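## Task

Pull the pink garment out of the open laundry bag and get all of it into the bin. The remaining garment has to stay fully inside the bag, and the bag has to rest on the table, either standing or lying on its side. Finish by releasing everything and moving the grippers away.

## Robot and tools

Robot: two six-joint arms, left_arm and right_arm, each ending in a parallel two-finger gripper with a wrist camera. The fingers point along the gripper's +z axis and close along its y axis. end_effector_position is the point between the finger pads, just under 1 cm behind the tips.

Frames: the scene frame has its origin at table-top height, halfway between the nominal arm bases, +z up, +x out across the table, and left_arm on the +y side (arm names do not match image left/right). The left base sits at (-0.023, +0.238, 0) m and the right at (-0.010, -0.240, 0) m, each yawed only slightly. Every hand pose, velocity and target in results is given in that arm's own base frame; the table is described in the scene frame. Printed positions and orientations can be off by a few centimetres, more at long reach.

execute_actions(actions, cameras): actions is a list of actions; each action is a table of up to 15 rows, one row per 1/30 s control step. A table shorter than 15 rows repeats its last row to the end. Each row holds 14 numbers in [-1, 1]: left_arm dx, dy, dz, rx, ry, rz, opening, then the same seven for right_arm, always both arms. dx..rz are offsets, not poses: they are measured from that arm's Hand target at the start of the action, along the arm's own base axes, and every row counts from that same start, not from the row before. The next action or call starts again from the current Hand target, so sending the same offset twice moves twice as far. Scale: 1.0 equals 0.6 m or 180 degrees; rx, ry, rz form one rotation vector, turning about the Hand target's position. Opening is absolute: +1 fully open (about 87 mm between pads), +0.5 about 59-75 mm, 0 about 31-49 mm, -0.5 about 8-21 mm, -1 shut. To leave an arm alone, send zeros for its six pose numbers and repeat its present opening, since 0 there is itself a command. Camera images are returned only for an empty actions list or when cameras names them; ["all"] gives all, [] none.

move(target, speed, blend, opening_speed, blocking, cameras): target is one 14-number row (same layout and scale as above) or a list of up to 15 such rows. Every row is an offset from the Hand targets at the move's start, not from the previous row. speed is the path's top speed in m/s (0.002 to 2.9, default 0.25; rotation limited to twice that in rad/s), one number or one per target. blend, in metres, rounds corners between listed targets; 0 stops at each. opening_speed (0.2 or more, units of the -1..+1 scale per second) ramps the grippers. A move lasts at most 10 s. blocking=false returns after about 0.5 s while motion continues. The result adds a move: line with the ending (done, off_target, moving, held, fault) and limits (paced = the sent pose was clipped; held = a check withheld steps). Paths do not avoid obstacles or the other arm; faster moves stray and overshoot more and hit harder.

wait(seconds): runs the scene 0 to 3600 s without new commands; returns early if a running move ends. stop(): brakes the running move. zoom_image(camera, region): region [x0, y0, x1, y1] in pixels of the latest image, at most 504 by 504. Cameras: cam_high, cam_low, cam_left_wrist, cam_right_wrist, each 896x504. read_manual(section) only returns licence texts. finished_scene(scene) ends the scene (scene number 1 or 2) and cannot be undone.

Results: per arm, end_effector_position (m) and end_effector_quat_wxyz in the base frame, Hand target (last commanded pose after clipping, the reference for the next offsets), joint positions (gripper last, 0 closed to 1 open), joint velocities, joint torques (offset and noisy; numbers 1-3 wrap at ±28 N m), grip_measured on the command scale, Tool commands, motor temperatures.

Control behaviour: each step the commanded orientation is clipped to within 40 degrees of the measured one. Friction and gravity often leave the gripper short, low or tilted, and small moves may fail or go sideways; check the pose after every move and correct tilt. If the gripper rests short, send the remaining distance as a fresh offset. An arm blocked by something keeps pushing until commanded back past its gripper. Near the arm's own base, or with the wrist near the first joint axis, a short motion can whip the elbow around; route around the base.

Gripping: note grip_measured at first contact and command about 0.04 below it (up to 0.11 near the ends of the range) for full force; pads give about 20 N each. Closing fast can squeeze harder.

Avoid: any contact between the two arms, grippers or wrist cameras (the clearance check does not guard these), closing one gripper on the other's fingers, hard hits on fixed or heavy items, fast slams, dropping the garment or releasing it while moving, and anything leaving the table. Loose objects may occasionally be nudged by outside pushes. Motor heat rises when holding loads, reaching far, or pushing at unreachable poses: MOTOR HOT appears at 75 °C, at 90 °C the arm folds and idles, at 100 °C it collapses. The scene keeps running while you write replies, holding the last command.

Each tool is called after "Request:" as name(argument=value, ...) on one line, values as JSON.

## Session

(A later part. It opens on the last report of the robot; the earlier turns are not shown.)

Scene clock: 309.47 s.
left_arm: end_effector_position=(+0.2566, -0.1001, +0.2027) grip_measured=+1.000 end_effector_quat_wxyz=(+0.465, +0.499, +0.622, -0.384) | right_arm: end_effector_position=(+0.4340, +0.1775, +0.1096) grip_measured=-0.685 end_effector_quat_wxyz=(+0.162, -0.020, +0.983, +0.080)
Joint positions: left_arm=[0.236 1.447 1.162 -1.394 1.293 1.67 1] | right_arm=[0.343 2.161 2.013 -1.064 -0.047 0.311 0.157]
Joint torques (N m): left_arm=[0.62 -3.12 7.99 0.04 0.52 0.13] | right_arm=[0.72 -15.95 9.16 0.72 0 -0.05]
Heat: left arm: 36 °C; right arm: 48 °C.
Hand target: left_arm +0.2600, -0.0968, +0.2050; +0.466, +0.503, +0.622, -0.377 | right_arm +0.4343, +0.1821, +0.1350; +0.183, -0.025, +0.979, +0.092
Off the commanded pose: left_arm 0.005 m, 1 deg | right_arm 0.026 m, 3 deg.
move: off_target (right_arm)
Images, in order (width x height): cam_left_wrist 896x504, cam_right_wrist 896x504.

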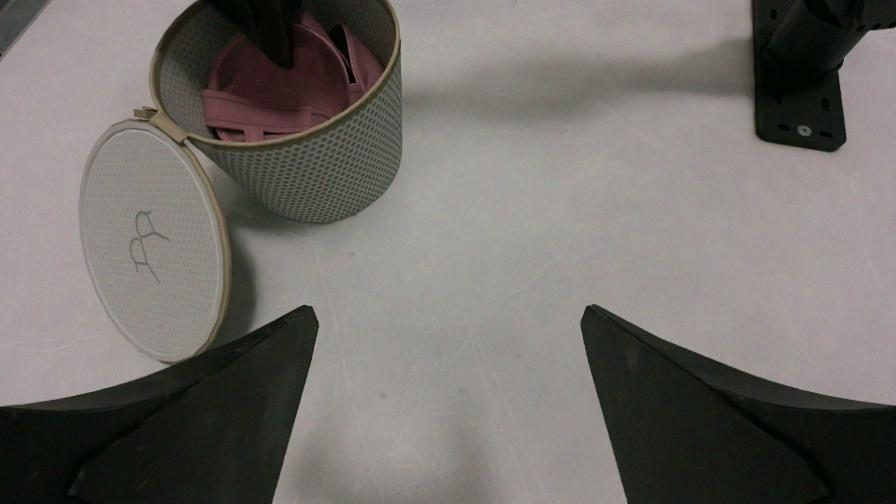

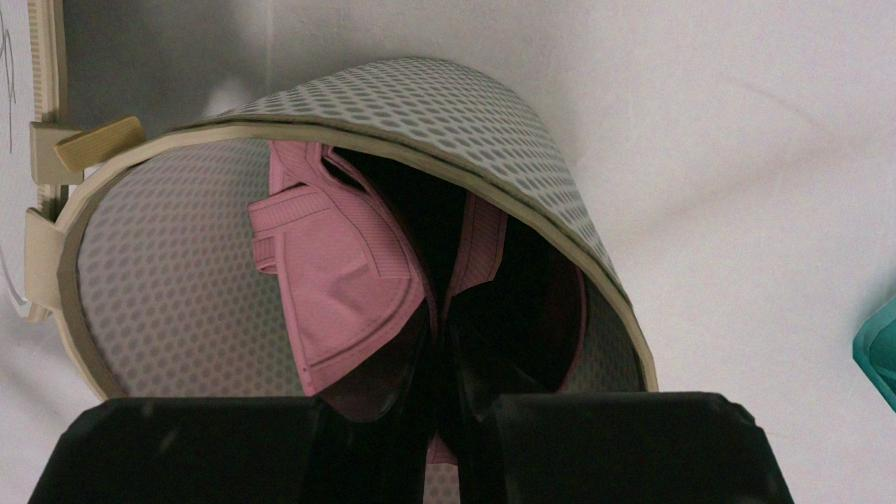

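Request:
move(target=[0,0,0,0,0,0,1,-0.05,-0.01,0.3,0,0,0,-1], speed=0.15, cameras=["all"])

Scene clock: 313.00 s.
left_arm: end_effector_position=(+0.2566, -0.1001, +0.2027) grip_measured=+1.000 end_effector_quat_wxyz=(+0.465, +0.499, +0.622, -0.384) | right_arm: end_effector_position=(+0.4138, +0.1740, +0.2930) grip_measured=-0.685 end_effector_quat_wxyz=(+0.277, -0.018, +0.953, +0.121)
Joint positions: left_arm=[0.236 1.447 1.162 -1.394 1.293 1.67 1] | right_arm=[0.35 2.174 2.776 -1.56 -0.047 0.326 0.157]
Joint torques (N m): left_arm=[0.64 -3.12 7.98 0.04 0.52 0.13] | right_arm=[0.7 -14.27 7.1 1.1 -0.03 0.09]
Heat: left arm: 36 °C; right arm: 50 °C.
Hand target: left_arm +0.2600, -0.0968, +0.2050; +0.466, +0.503, +0.622, -0.377 | right_arm +0.4042, +0.1760, +0.3150; +0.183, -0.025, +0.979, +0.092
Off the commanded pose: left_arm 0.005 m, 1 deg | right_arm 0.024 m, 12 deg.
joint sent to its limit (right arm) — joint 4 (wrist pitch), lower limit. The joint targets are off in orientation, not in position.
move: off_target (right_arm)

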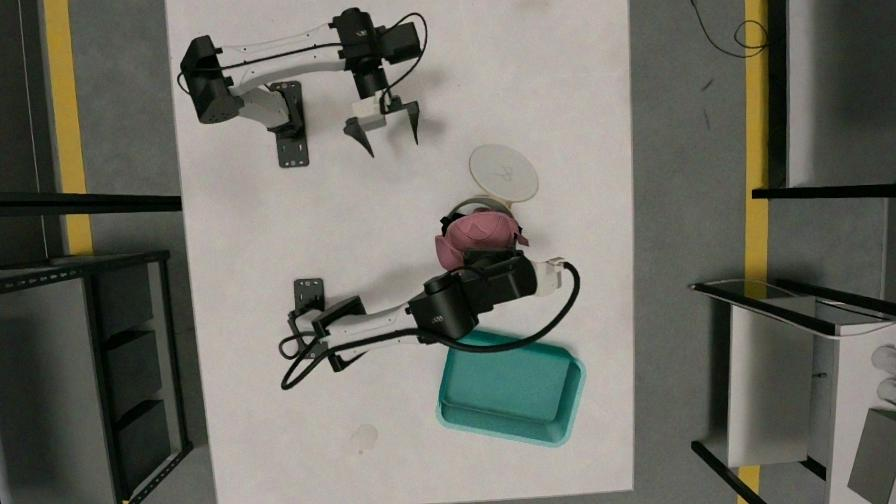

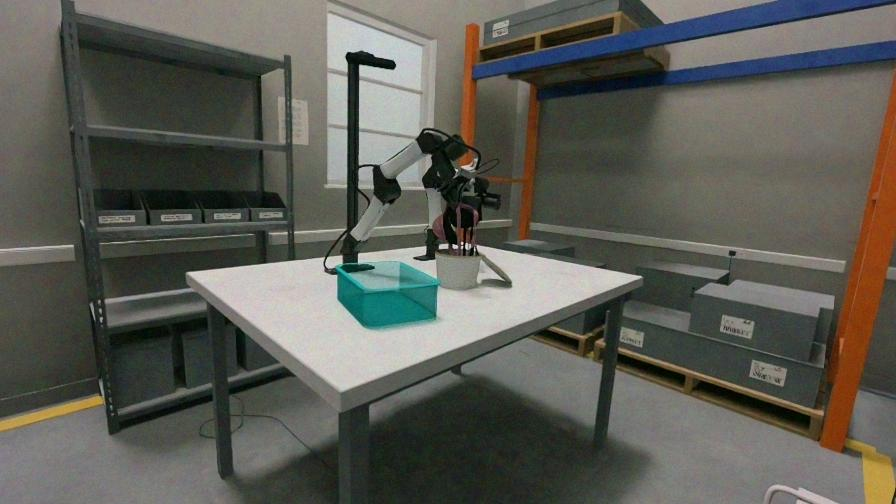

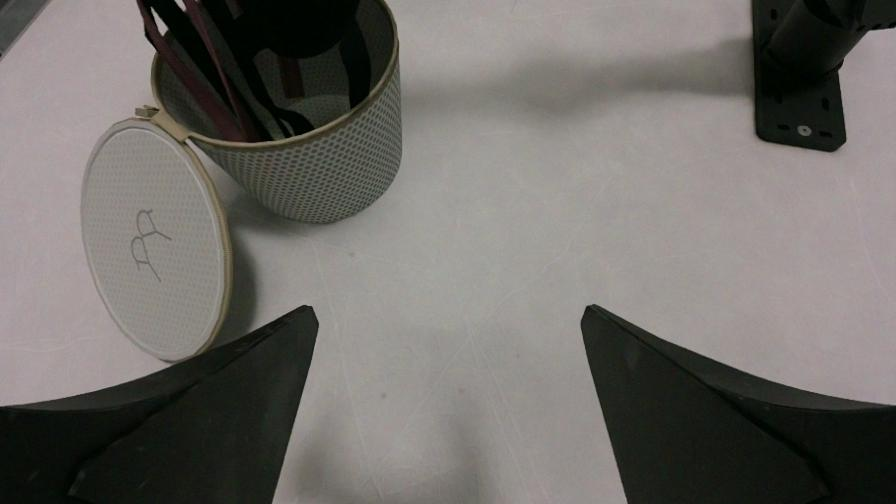

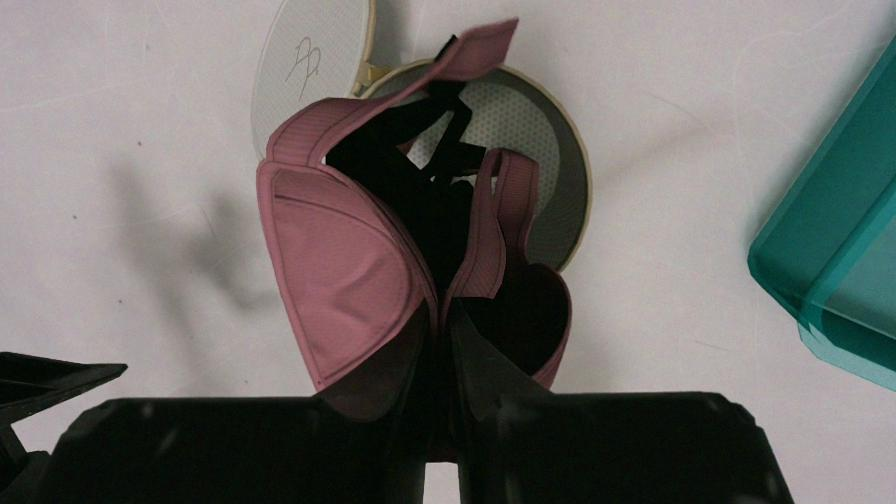

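Request:
zoom_image(camera="cam_right_wrist", region=[240, 10, 640, 410])

Request:
zoom_image(camera="cam_low", region=[420, 180, 520, 300])

Request:
zoom_image(camera="cam_high", region=[420, 180, 560, 290])

Scaled by 1.260 from the camera's image (finer frame: 1280x720).

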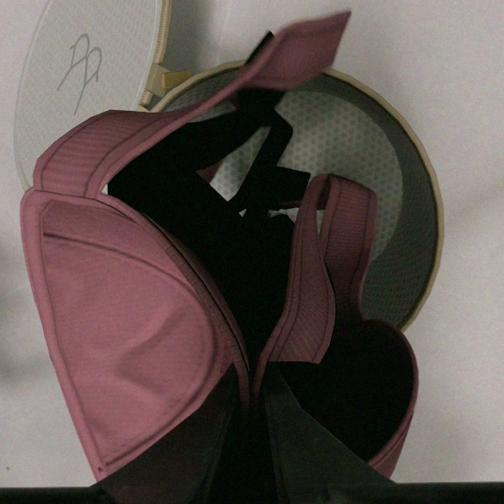

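Scaled by 4.200 from the camera's image (finer frame: 1280x720).

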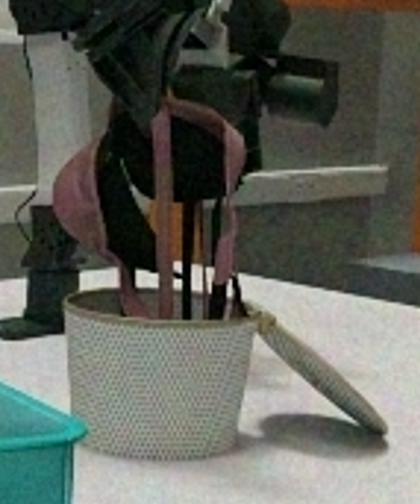

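Scaled by 3.600 from the camera's image (finer frame: 1280x720).

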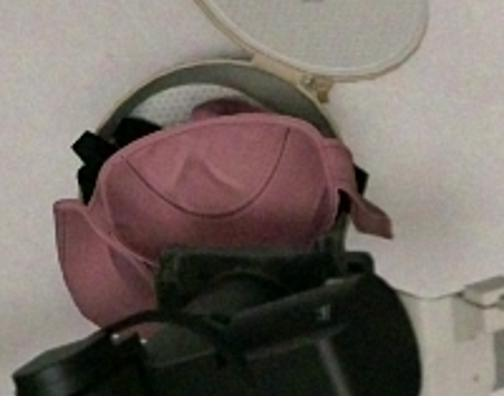

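Request:
move(target=[0.325,-0.15,0.06,-0.207,0.458,0.107,0.3,0,0,0,0,0,0,-1], speed=0.3, cameras=["all"])

Scene clock: 366.80 s.
left_arm: end_effector_position=(+0.4561, -0.1872, +0.2316) grip_measured=+0.300 end_effector_quat_wxyz=(+0.115, -0.127, +0.700, -0.693) | right_arm: end_effector_position=(+0.4135, +0.1739, +0.2929) grip_measured=-0.685 end_effector_quat_wxyz=(+0.276, -0.018, +0.953, +0.121)
Joint positions: left_arm=[-0.018 2.031 1.322 0.672 1.209 -1.551 0.65] | right_arm=[0.35 2.174 2.776 -1.561 -0.047 0.326 0.157]
Joint torques (N m): left_arm=[0.03 -11 6.13 1.73 -0.11 -0.07] | right_arm=[0.7 -14.35 6.97 1.14 -0.04 0.1]
Motor temperatures (°C): left_arm=[21 32 36 31 19 20 20] | right_arm=[19 56 39 28 21 23 21]
Heat: left arm: 36 °C; right arm: 56 °C.
Hand target: left_arm +0.4550, -0.1868, +0.2409; +0.125, -0.125, +0.696, -0.696 | right_arm +0.4043, +0.1760, +0.3150; +0.183, -0.025, +0.979, +0.092
Off the commanded pose: left_arm 0.010 m, 1 deg | right_arm 0.024 m, 12 deg.
joint sent to its limit (right arm) — joint 4 (wrist pitch), lower limit. The joint targets are off in orientation, not in position.
move: done

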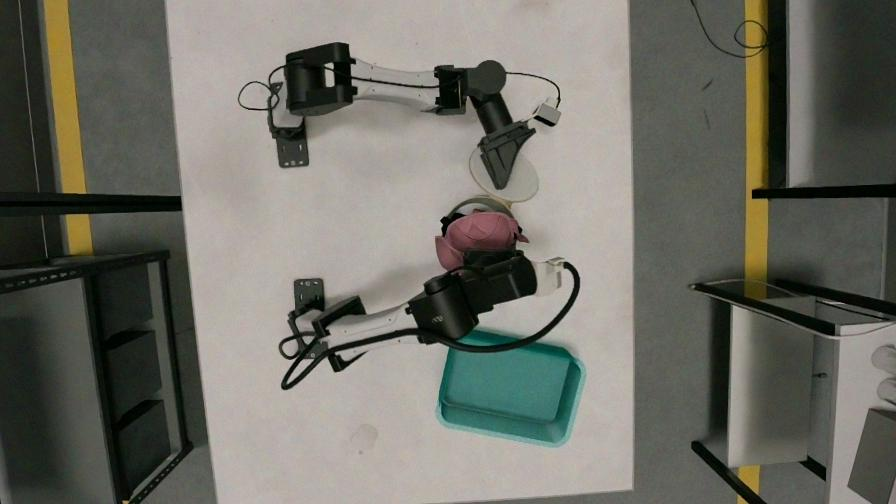

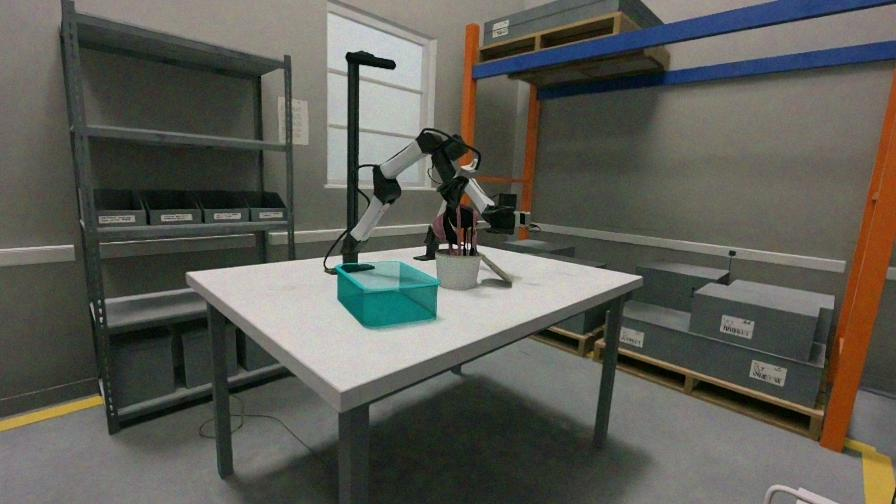

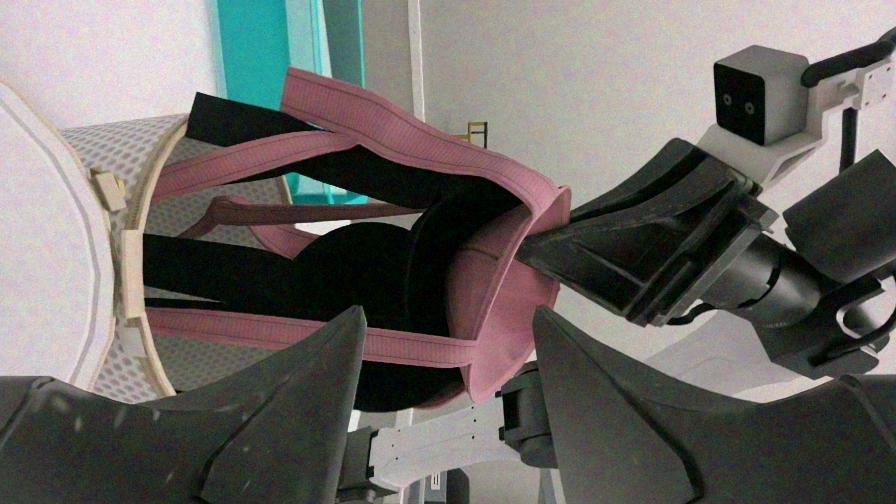

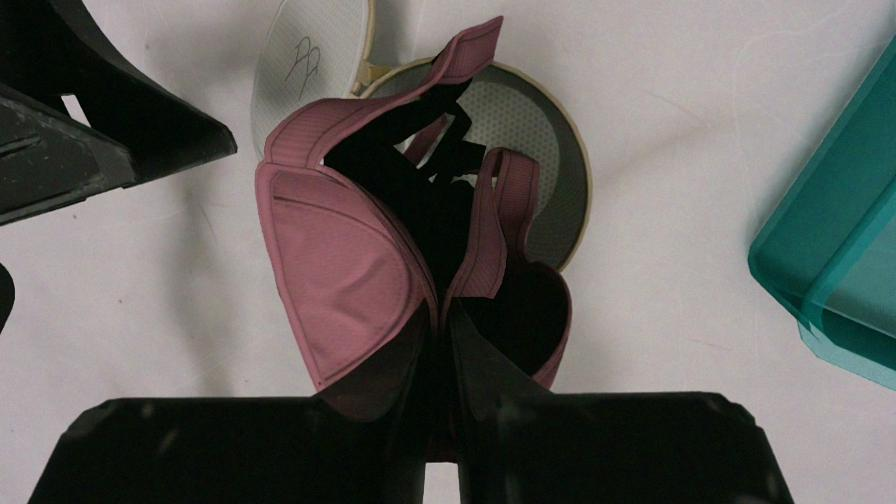

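Request:
move(target=[0.062,-0.09,-0.078,0.114,-0.491,-0.114,0.2,0,0,0,0,0,0,-1], speed=0.3, cameras=["cam_left_wrist","cam_right_wrist"])

Scene clock: 398.83 s.
left_arm: end_effector_position=(+0.4905, -0.2378, +0.1803) grip_measured=+0.200 end_effector_quat_wxyz=(+0.466, +0.513, +0.533, -0.485) | right_arm: end_effector_position=(+0.4135, +0.1739, +0.2929) grip_measured=-0.685 end_effector_quat_wxyz=(+0.276, -0.018, +0.953, +0.121)
Joint positions: left_arm=[-0.135 2.257 1.874 -0.242 1.406 0.579 0.6] | right_arm=[0.35 2.174 2.776 -1.561 -0.047 0.326 0.157]
Joint torques (N m): left_arm=[-0.58 -12.41 9.17 1.16 0.22 0.12] | right_arm=[0.7 -14.35 6.98 1.13 -0.03 0.1]
Motor temperatures (°C): left_arm=[21 41 34 34 19 20 20] | right_arm=[19 58 39 28 21 22 21]
Heat: left arm: 41 °C; right arm: 58 °C.
Hand target: left_arm +0.4921, -0.2409, +0.1942; +0.475, +0.525, +0.524, -0.473 | right_arm +0.4043, +0.1760, +0.3150; +0.183, -0.025, +0.979, +0.092
Off the commanded pose: left_arm 0.014 m, 2 deg | right_arm 0.024 m, 12 deg.
joint sent to its limit (right arm) — joint 4 (wrist pitch), lower limit. The joint targets are off in orientation, not in position.
move: off_target (left_arm)

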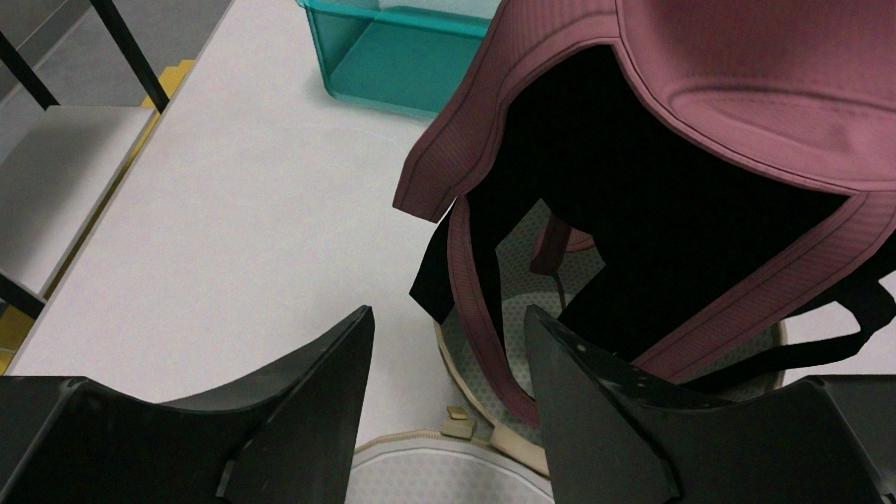

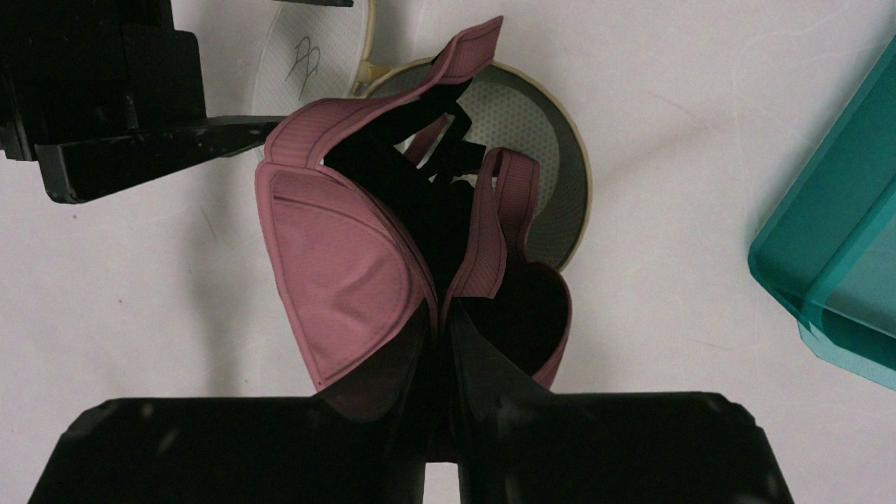

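Request:
move(target=[[0.006,-0.128,0.01,0,0,0,0.15,0,0,0,0,0,0,-1],[0.006,-0.128,0.01,0,0,0,-1,0,0,0,0,0,0,-1]], speed=0.15, opening_speed=1.5, cameras=["cam_left_wrist","cam_right_wrist"])

Scene clock: 411.20 s.
left_arm: end_effector_position=(+0.4957, -0.3135, +0.2009) grip_measured=-0.888 end_effector_quat_wxyz=(+0.474, +0.525, +0.526, -0.472) | right_arm: end_effector_position=(+0.4113, +0.1731, +0.2918) grip_measured=-0.684 end_effector_quat_wxyz=(+0.272, -0.018, +0.955, +0.120)
Joint positions: left_arm=[-0.282 2.297 1.961 -0.024 1.268 0.345 0.056] | right_arm=[0.35 2.174 2.776 -1.572 -0.047 0.327 0.158]
Joint torques (N m): left_arm=[-0.65 -11.11 7.08 1.65 0.14 -0.14] | right_arm=[0.7 -14.42 6.84 1.23 -0.04 0.09]
Motor temperatures (°C): left_arm=[21 42 36 34 19 20 20] | right_arm=[19 59 39 27 21 22 21]
Heat: left arm: 42 °C; right arm: 59 °C.
Hand target: left_arm +0.4958, -0.3176, +0.2000; +0.474, +0.525, +0.525, -0.473 | right_arm +0.4043, +0.1760, +0.3150; +0.183, -0.025, +0.979, +0.092
Off the commanded pose: left_arm 0.004 m, 0 deg | right_arm 0.024 m, 11 deg.
joint sent to its limit (right arm) — joint 4 (wrist pitch), lower limit. The joint targets are off in orientation, not in position.
move: done

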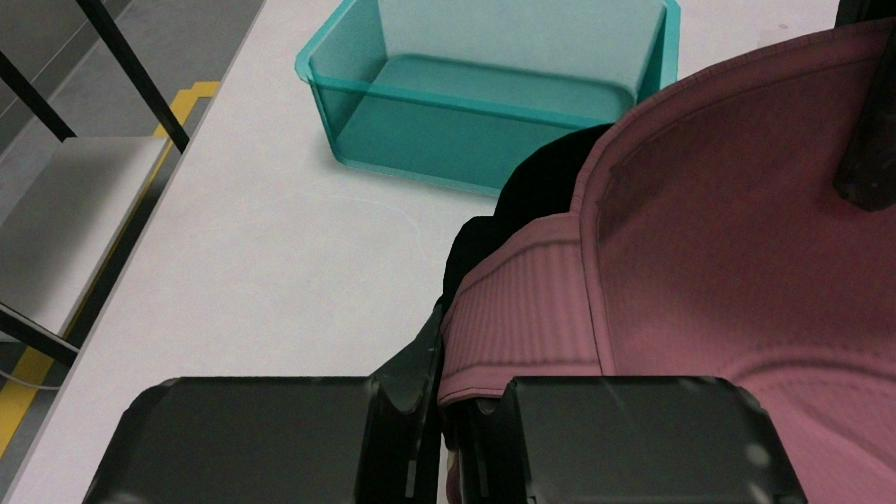

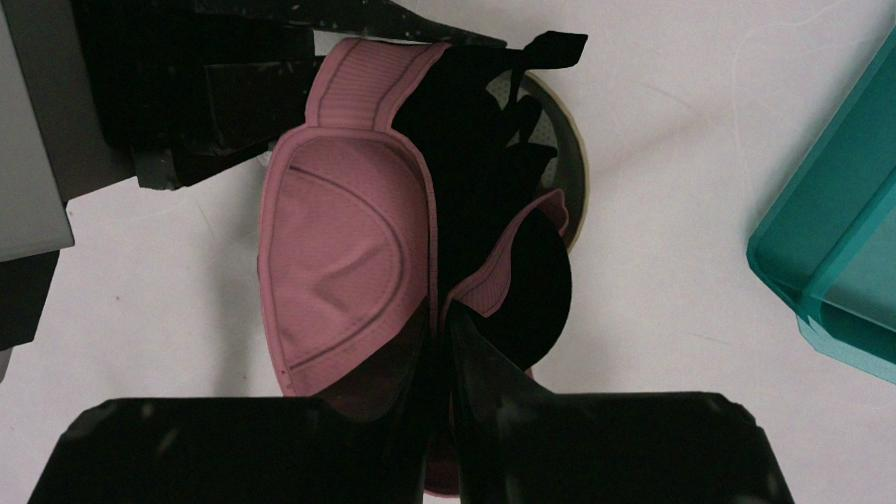

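Request:
move(target=[[0,0,0,0,0,0,-1,0,0,0,0,0,0,0.2],[0,0,0,0,0,0,-1,-0.08,-0.04,0.06,0,0,0,0.2]], speed=0.15, opening_speed=0.8, cameras=["all"])

Scene clock: 418.17 s.
left_arm: end_effector_position=(+0.4960, -0.3136, +0.2012) grip_measured=-0.888 end_effector_quat_wxyz=(+0.474, +0.525, +0.526, -0.472) | right_arm: end_effector_position=(+0.3614, +0.1534, +0.3440) grip_measured=+0.200 end_effector_quat_wxyz=(+0.307, -0.016, +0.942, +0.136)
Joint positions: left_arm=[-0.282 2.297 1.961 -0.022 1.267 0.345 0.056] | right_arm=[0.341 1.934 2.618 -1.572 -0.059 0.329 0.6]
Joint torques (N m): left_arm=[-0.62 -11.12 7.09 1.62 0.15 -0.13] | right_arm=[-0.13 -10.73 4.01 1.36 -0.06 -0.04]
Motor temperatures (°C): left_arm=[21 42 35 34 19 20 20] | right_arm=[19 59 39 27 21 22 21]
Heat: left arm: 42 °C; right arm: 59 °C.
Hand target: left_arm +0.4958, -0.3176, +0.2000; +0.475, +0.525, +0.525, -0.473 | right_arm +0.3562, +0.1521, +0.3510; +0.183, -0.025, +0.979, +0.092
Off the commanded pose: left_arm 0.004 m, 0 deg | right_arm 0.009 m, 16 deg.
joint read past its limit (right arm) — joint 4 (wrist pitch), lower limit.
joint sent to its limit (right arm) — joint 4 (wrist pitch), lower limit. The joint targets are off in orientation, not in position.
move: off_target (right_arm)

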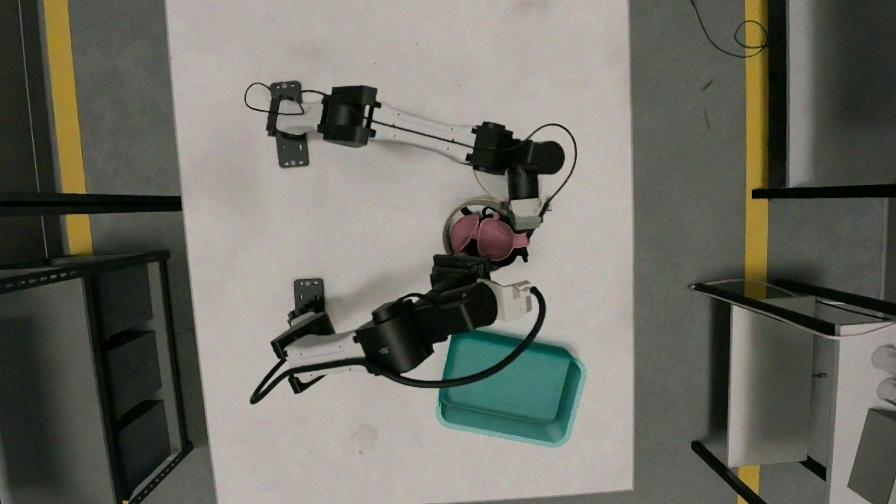

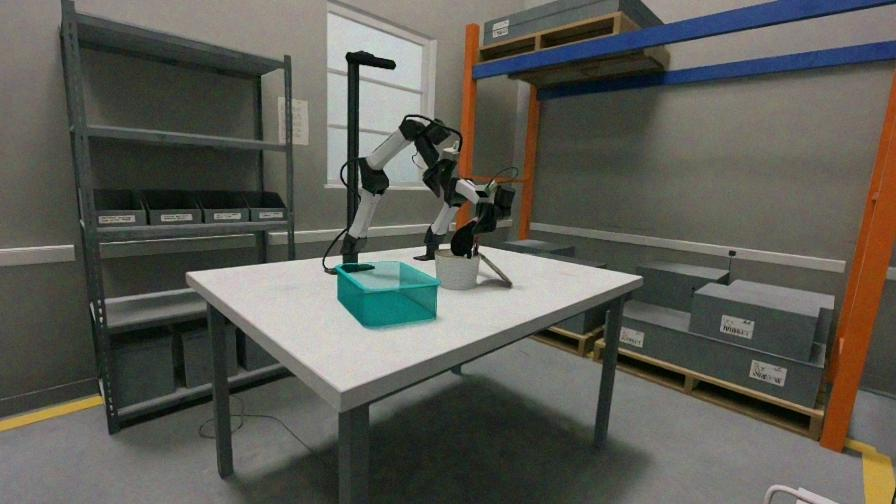

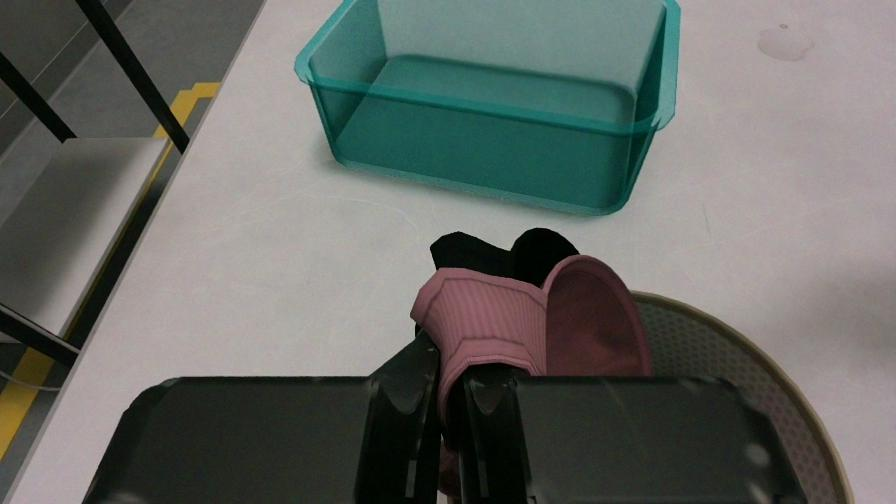

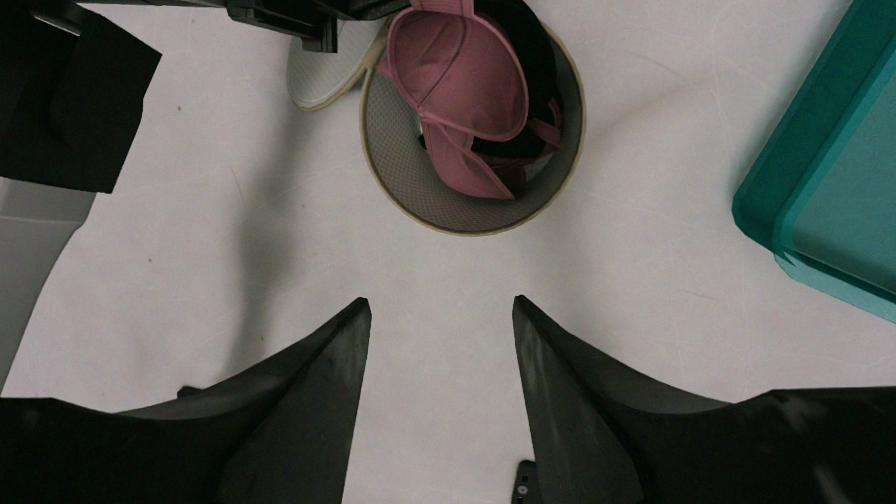

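Request:
move(target=[-0.06,0.02,0.26,0,0,0,-1,0,0,0,0,0,0,0.2], speed=0.15, cameras=["all"])

Request:
zoom_image(camera="cam_low", region=[410, 150, 550, 300])

Scene clock: 423.17 s.
left_arm: end_effector_position=(+0.4594, -0.3033, +0.3526) grip_measured=-0.888 end_effector_quat_wxyz=(+0.470, +0.519, +0.532, -0.477) | right_arm: end_effector_position=(+0.3614, +0.1534, +0.3440) grip_measured=+0.200 end_effector_quat_wxyz=(+0.307, -0.016, +0.942, +0.136)
Joint positions: left_arm=[-0.282 2.256 2.51 -0.607 1.267 0.317 0.056] | right_arm=[0.341 1.934 2.618 -1.572 -0.059 0.329 0.6]
Joint torques (N m): left_arm=[-0.36 -9.77 8.72 1.4 0.17 0.09] | right_arm=[-0.13 -10.73 4 1.34 -0.06 -0.04]
Motor temperatures (°C): left_arm=[21 43 35 34 19 20 20] | right_arm=[19 57 38 27 21 22 21]
Heat: left arm: 43 °C; right arm: 57 °C.
Hand target: left_arm +0.4598, -0.3056, +0.3562; +0.475, +0.525, +0.524, -0.473 | right_arm +0.3562, +0.1521, +0.3510; +0.183, -0.025, +0.979, +0.092
Off the commanded pose: left_arm 0.004 m, 1 deg | right_arm 0.009 m, 16 deg.
joint read past its limit (right arm) — joint 4 (wrist pitch), lower limit.
joint sent to its limit (right arm) — joint 4 (wrist pitch), lower limit. The joint targets are off in orientation, not in position.
move: done

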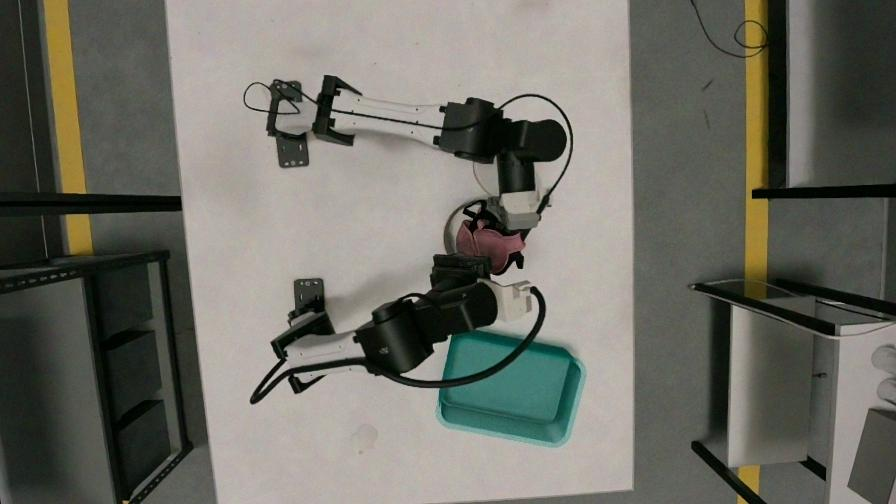

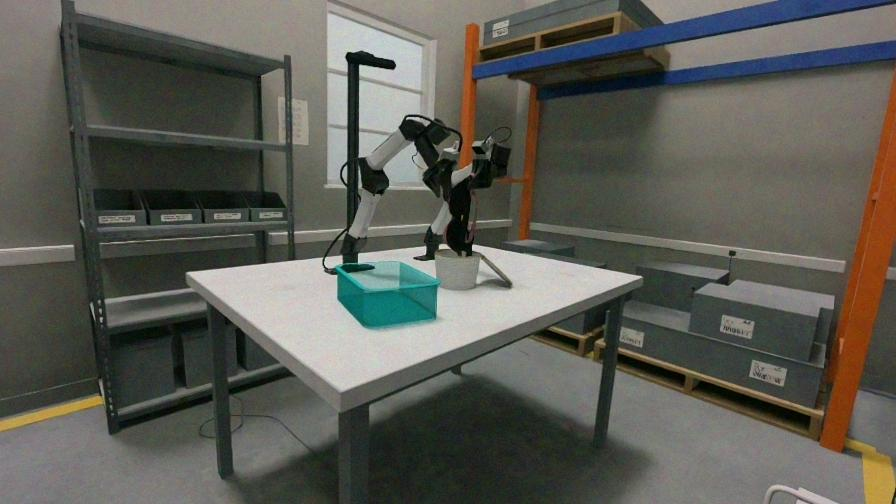

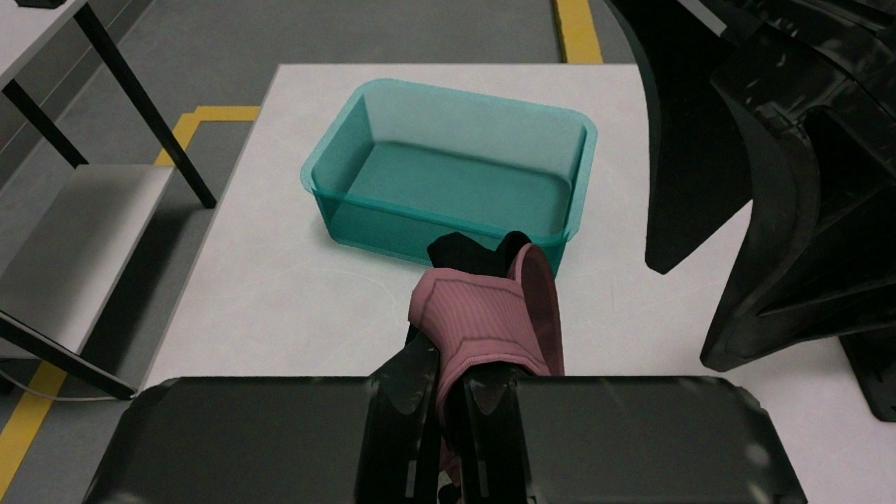

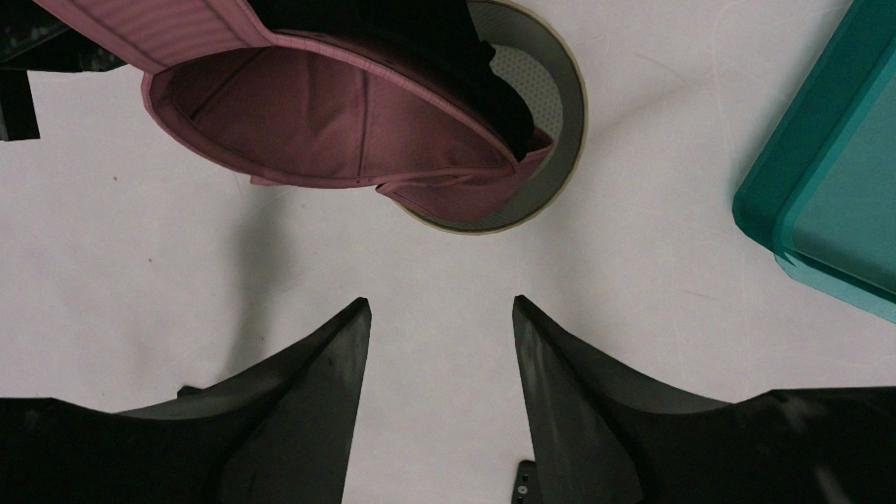

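Scaled by 3.360 from the camera's image (finer frame: 1280x720).

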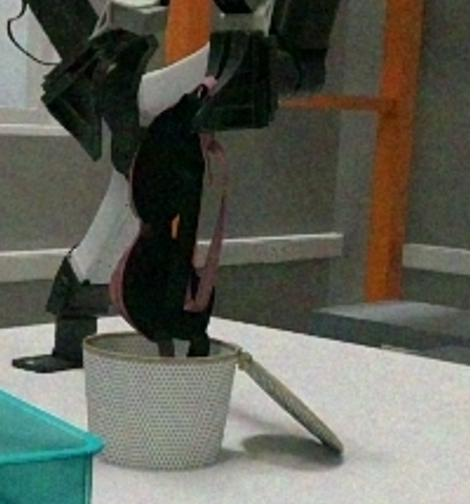

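Request:
move(target=[0,0,0,0,0,0,-1,-0.02,0.03,-0.2,0.009,-0.087,-0.016,0.2], speed=0.2, cameras=["cam_right_wrist","cam_high"])

Request:
zoom_image(camera="cam_high", region=[420, 180, 560, 290])

Scene clock: 448.90 s.
left_arm: end_effector_position=(+0.4592, -0.3032, +0.3522) grip_measured=-0.888 end_effector_quat_wxyz=(+0.469, +0.519, +0.532, -0.478) | right_arm: end_effector_position=(+0.3450, +0.1701, +0.2248) grip_measured=+0.200 end_effector_quat_wxyz=(+0.303, -0.014, +0.948, +0.095)
Joint positions: left_arm=[-0.282 2.256 2.51 -0.611 1.267 0.319 0.056] | right_arm=[0.453 1.584 1.628 -0.973 0.081 0.396 0.6]
Joint torques (N m): left_arm=[-0.36 -9.8 8.85 1.44 0.18 0.09] | right_arm=[0.75 -9.55 5.9 1.39 0.23 0.05]
Motor temperatures (°C): left_arm=[21 45 35 35 18 20 20] | right_arm=[19 52 37 27 21 22 21]
Heat: left arm: 45 °C; right arm: 52 °C.
Hand target: left_arm +0.4598, -0.3056, +0.3562; +0.475, +0.525, +0.524, -0.473 | right_arm +0.3443, +0.1700, +0.2311; +0.317, -0.010, +0.943, +0.097
Off the commanded pose: left_arm 0.005 m, 1 deg | right_arm 0.006 m, 2 deg.
move: done
Images, in order (width x height): cam_high 896x504, cam_right_wrist 896x504.

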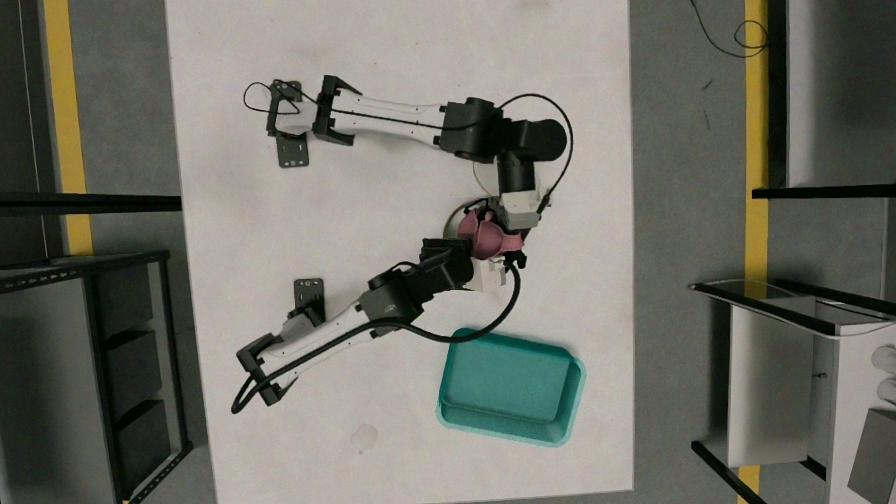

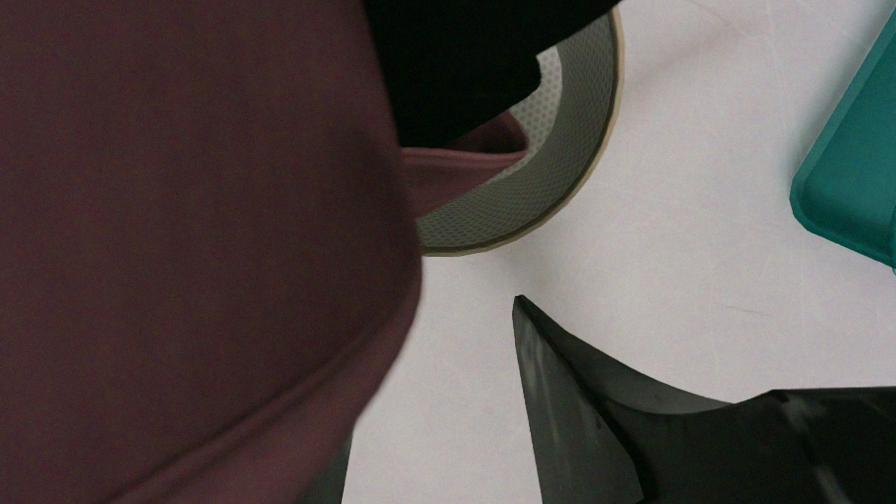

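Scaled by 3.600 from the camera's image (finer frame: 1280x720).

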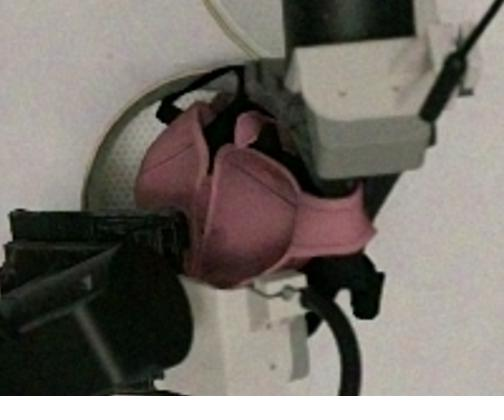

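Request:
move(target=[[0,0,0,0,0,0,-1,-0.1,-0.16,-0.03,0.02,-0.07,0.08,0.2],[0,0,0,0,0,0,-1,0.11,-0.19,0.2,0.061,-0.215,0.252,0.2]], speed=0.3, blend=[0.03,0], cameras=["all"])

Request:
zoom_image(camera="cam_high", region=[420, 180, 560, 290])

Scene clock: 472.27 s.
left_arm: end_effector_position=(+0.4592, -0.3032, +0.3522) grip_measured=-0.888 end_effector_quat_wxyz=(+0.469, +0.519, +0.532, -0.478) | right_arm: end_effector_position=(+0.4097, +0.0555, +0.3478) grip_measured=+0.200 end_effector_quat_wxyz=(+0.542, -0.363, +0.703, +0.282)
Joint positions: left_arm=[-0.282 2.256 2.51 -0.611 1.267 0.319 0.056] | right_arm=[-0.231 1.621 1.778 -0.766 -1.113 -0.554 0.6]
Joint torques (N m): left_arm=[-0.35 -9.74 8.85 1.43 0.17 0.09] | right_arm=[0.2 -6.34 8.96 1.12 -0.35 -0.09]
Heat: left arm: 46 °C; right arm: 51 °C.
Hand target: left_arm +0.4598, -0.3056, +0.3562; +0.475, +0.525, +0.524, -0.473 | right_arm +0.4103, +0.0561, +0.3510; +0.542, -0.367, +0.700, +0.286
Off the commanded pose: left_arm 0.005 m, 1 deg | right_arm 0.003 m, 1 deg.
move: done

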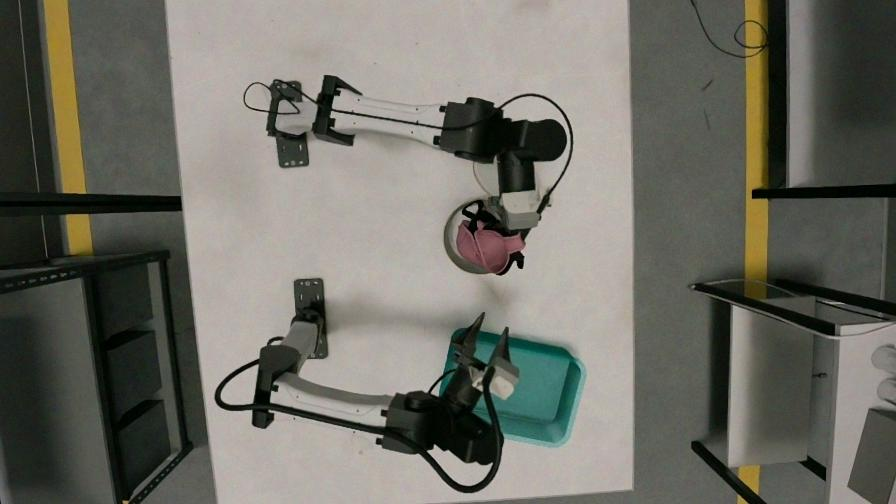

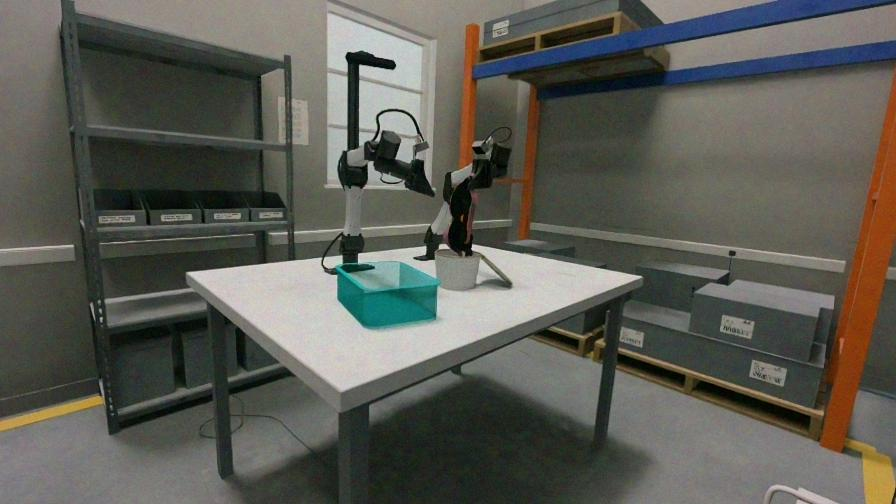

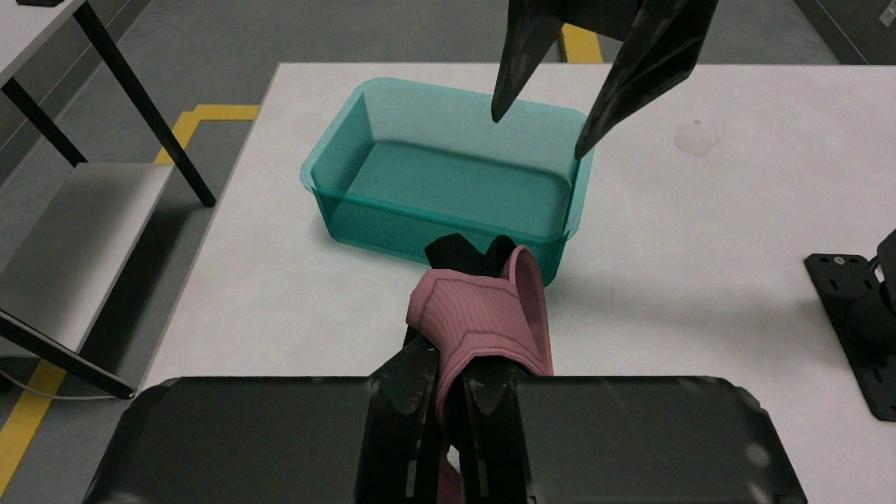

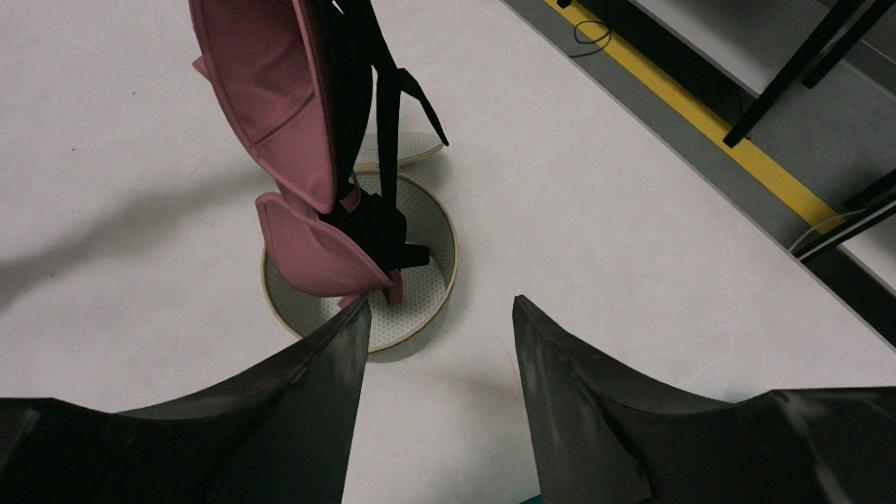

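Scaled by 3.600 from the camera's image (finer frame: 1280x720).

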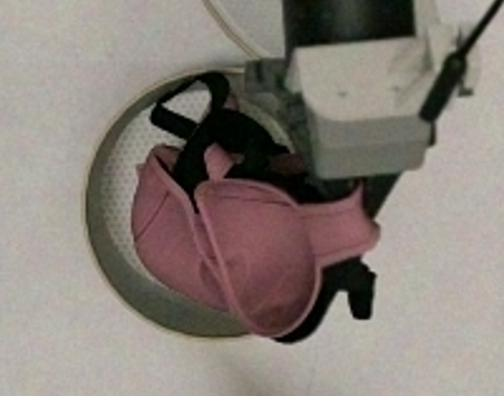

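Request:
move(target=[0,0,0,0,0,0,-1,0.033,0.137,-0.105,0,0,0,0], speed=0.2, cameras=["cam_right_wrist"])

Scene clock: 486.83 s.
left_arm: end_effector_position=(+0.4592, -0.3032, +0.3522) grip_measured=-0.888 end_effector_quat_wxyz=(+0.469, +0.519, +0.532, -0.477) | right_arm: end_effector_position=(+0.4318, +0.1381, +0.2779) grip_measured=+0.000 end_effector_quat_wxyz=(+0.528, -0.368, +0.706, +0.296)
Joint positions: left_arm=[-0.282 2.256 2.51 -0.611 1.267 0.32 0.056] | right_arm=[0.015 1.603 1.443 -0.298 -0.924 -0.345 0.5]
Joint torques (N m): left_arm=[-0.34 -9.74 8.9 1.42 0.17 0.08] | right_arm=[0.81 -10.55 6.52 1.72 0.02 0.06]
Heat: left arm: 46 °C; right arm: 48 °C.
Hand target: left_arm +0.4598, -0.3056, +0.3562; +0.475, +0.525, +0.524, -0.473 | right_arm +0.4300, +0.1383, +0.2880; +0.542, -0.367, +0.700, +0.287
Off the commanded pose: left_arm 0.005 m, 1 deg | right_arm 0.010 m, 2 deg.
move: done

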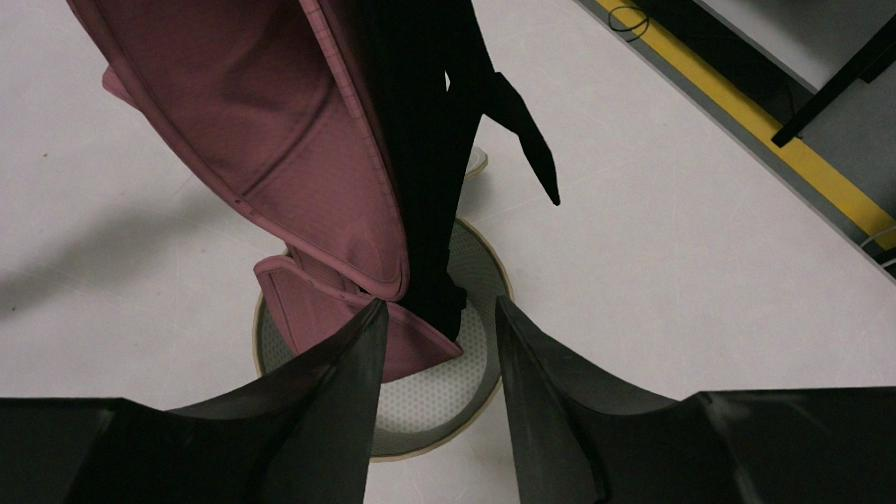

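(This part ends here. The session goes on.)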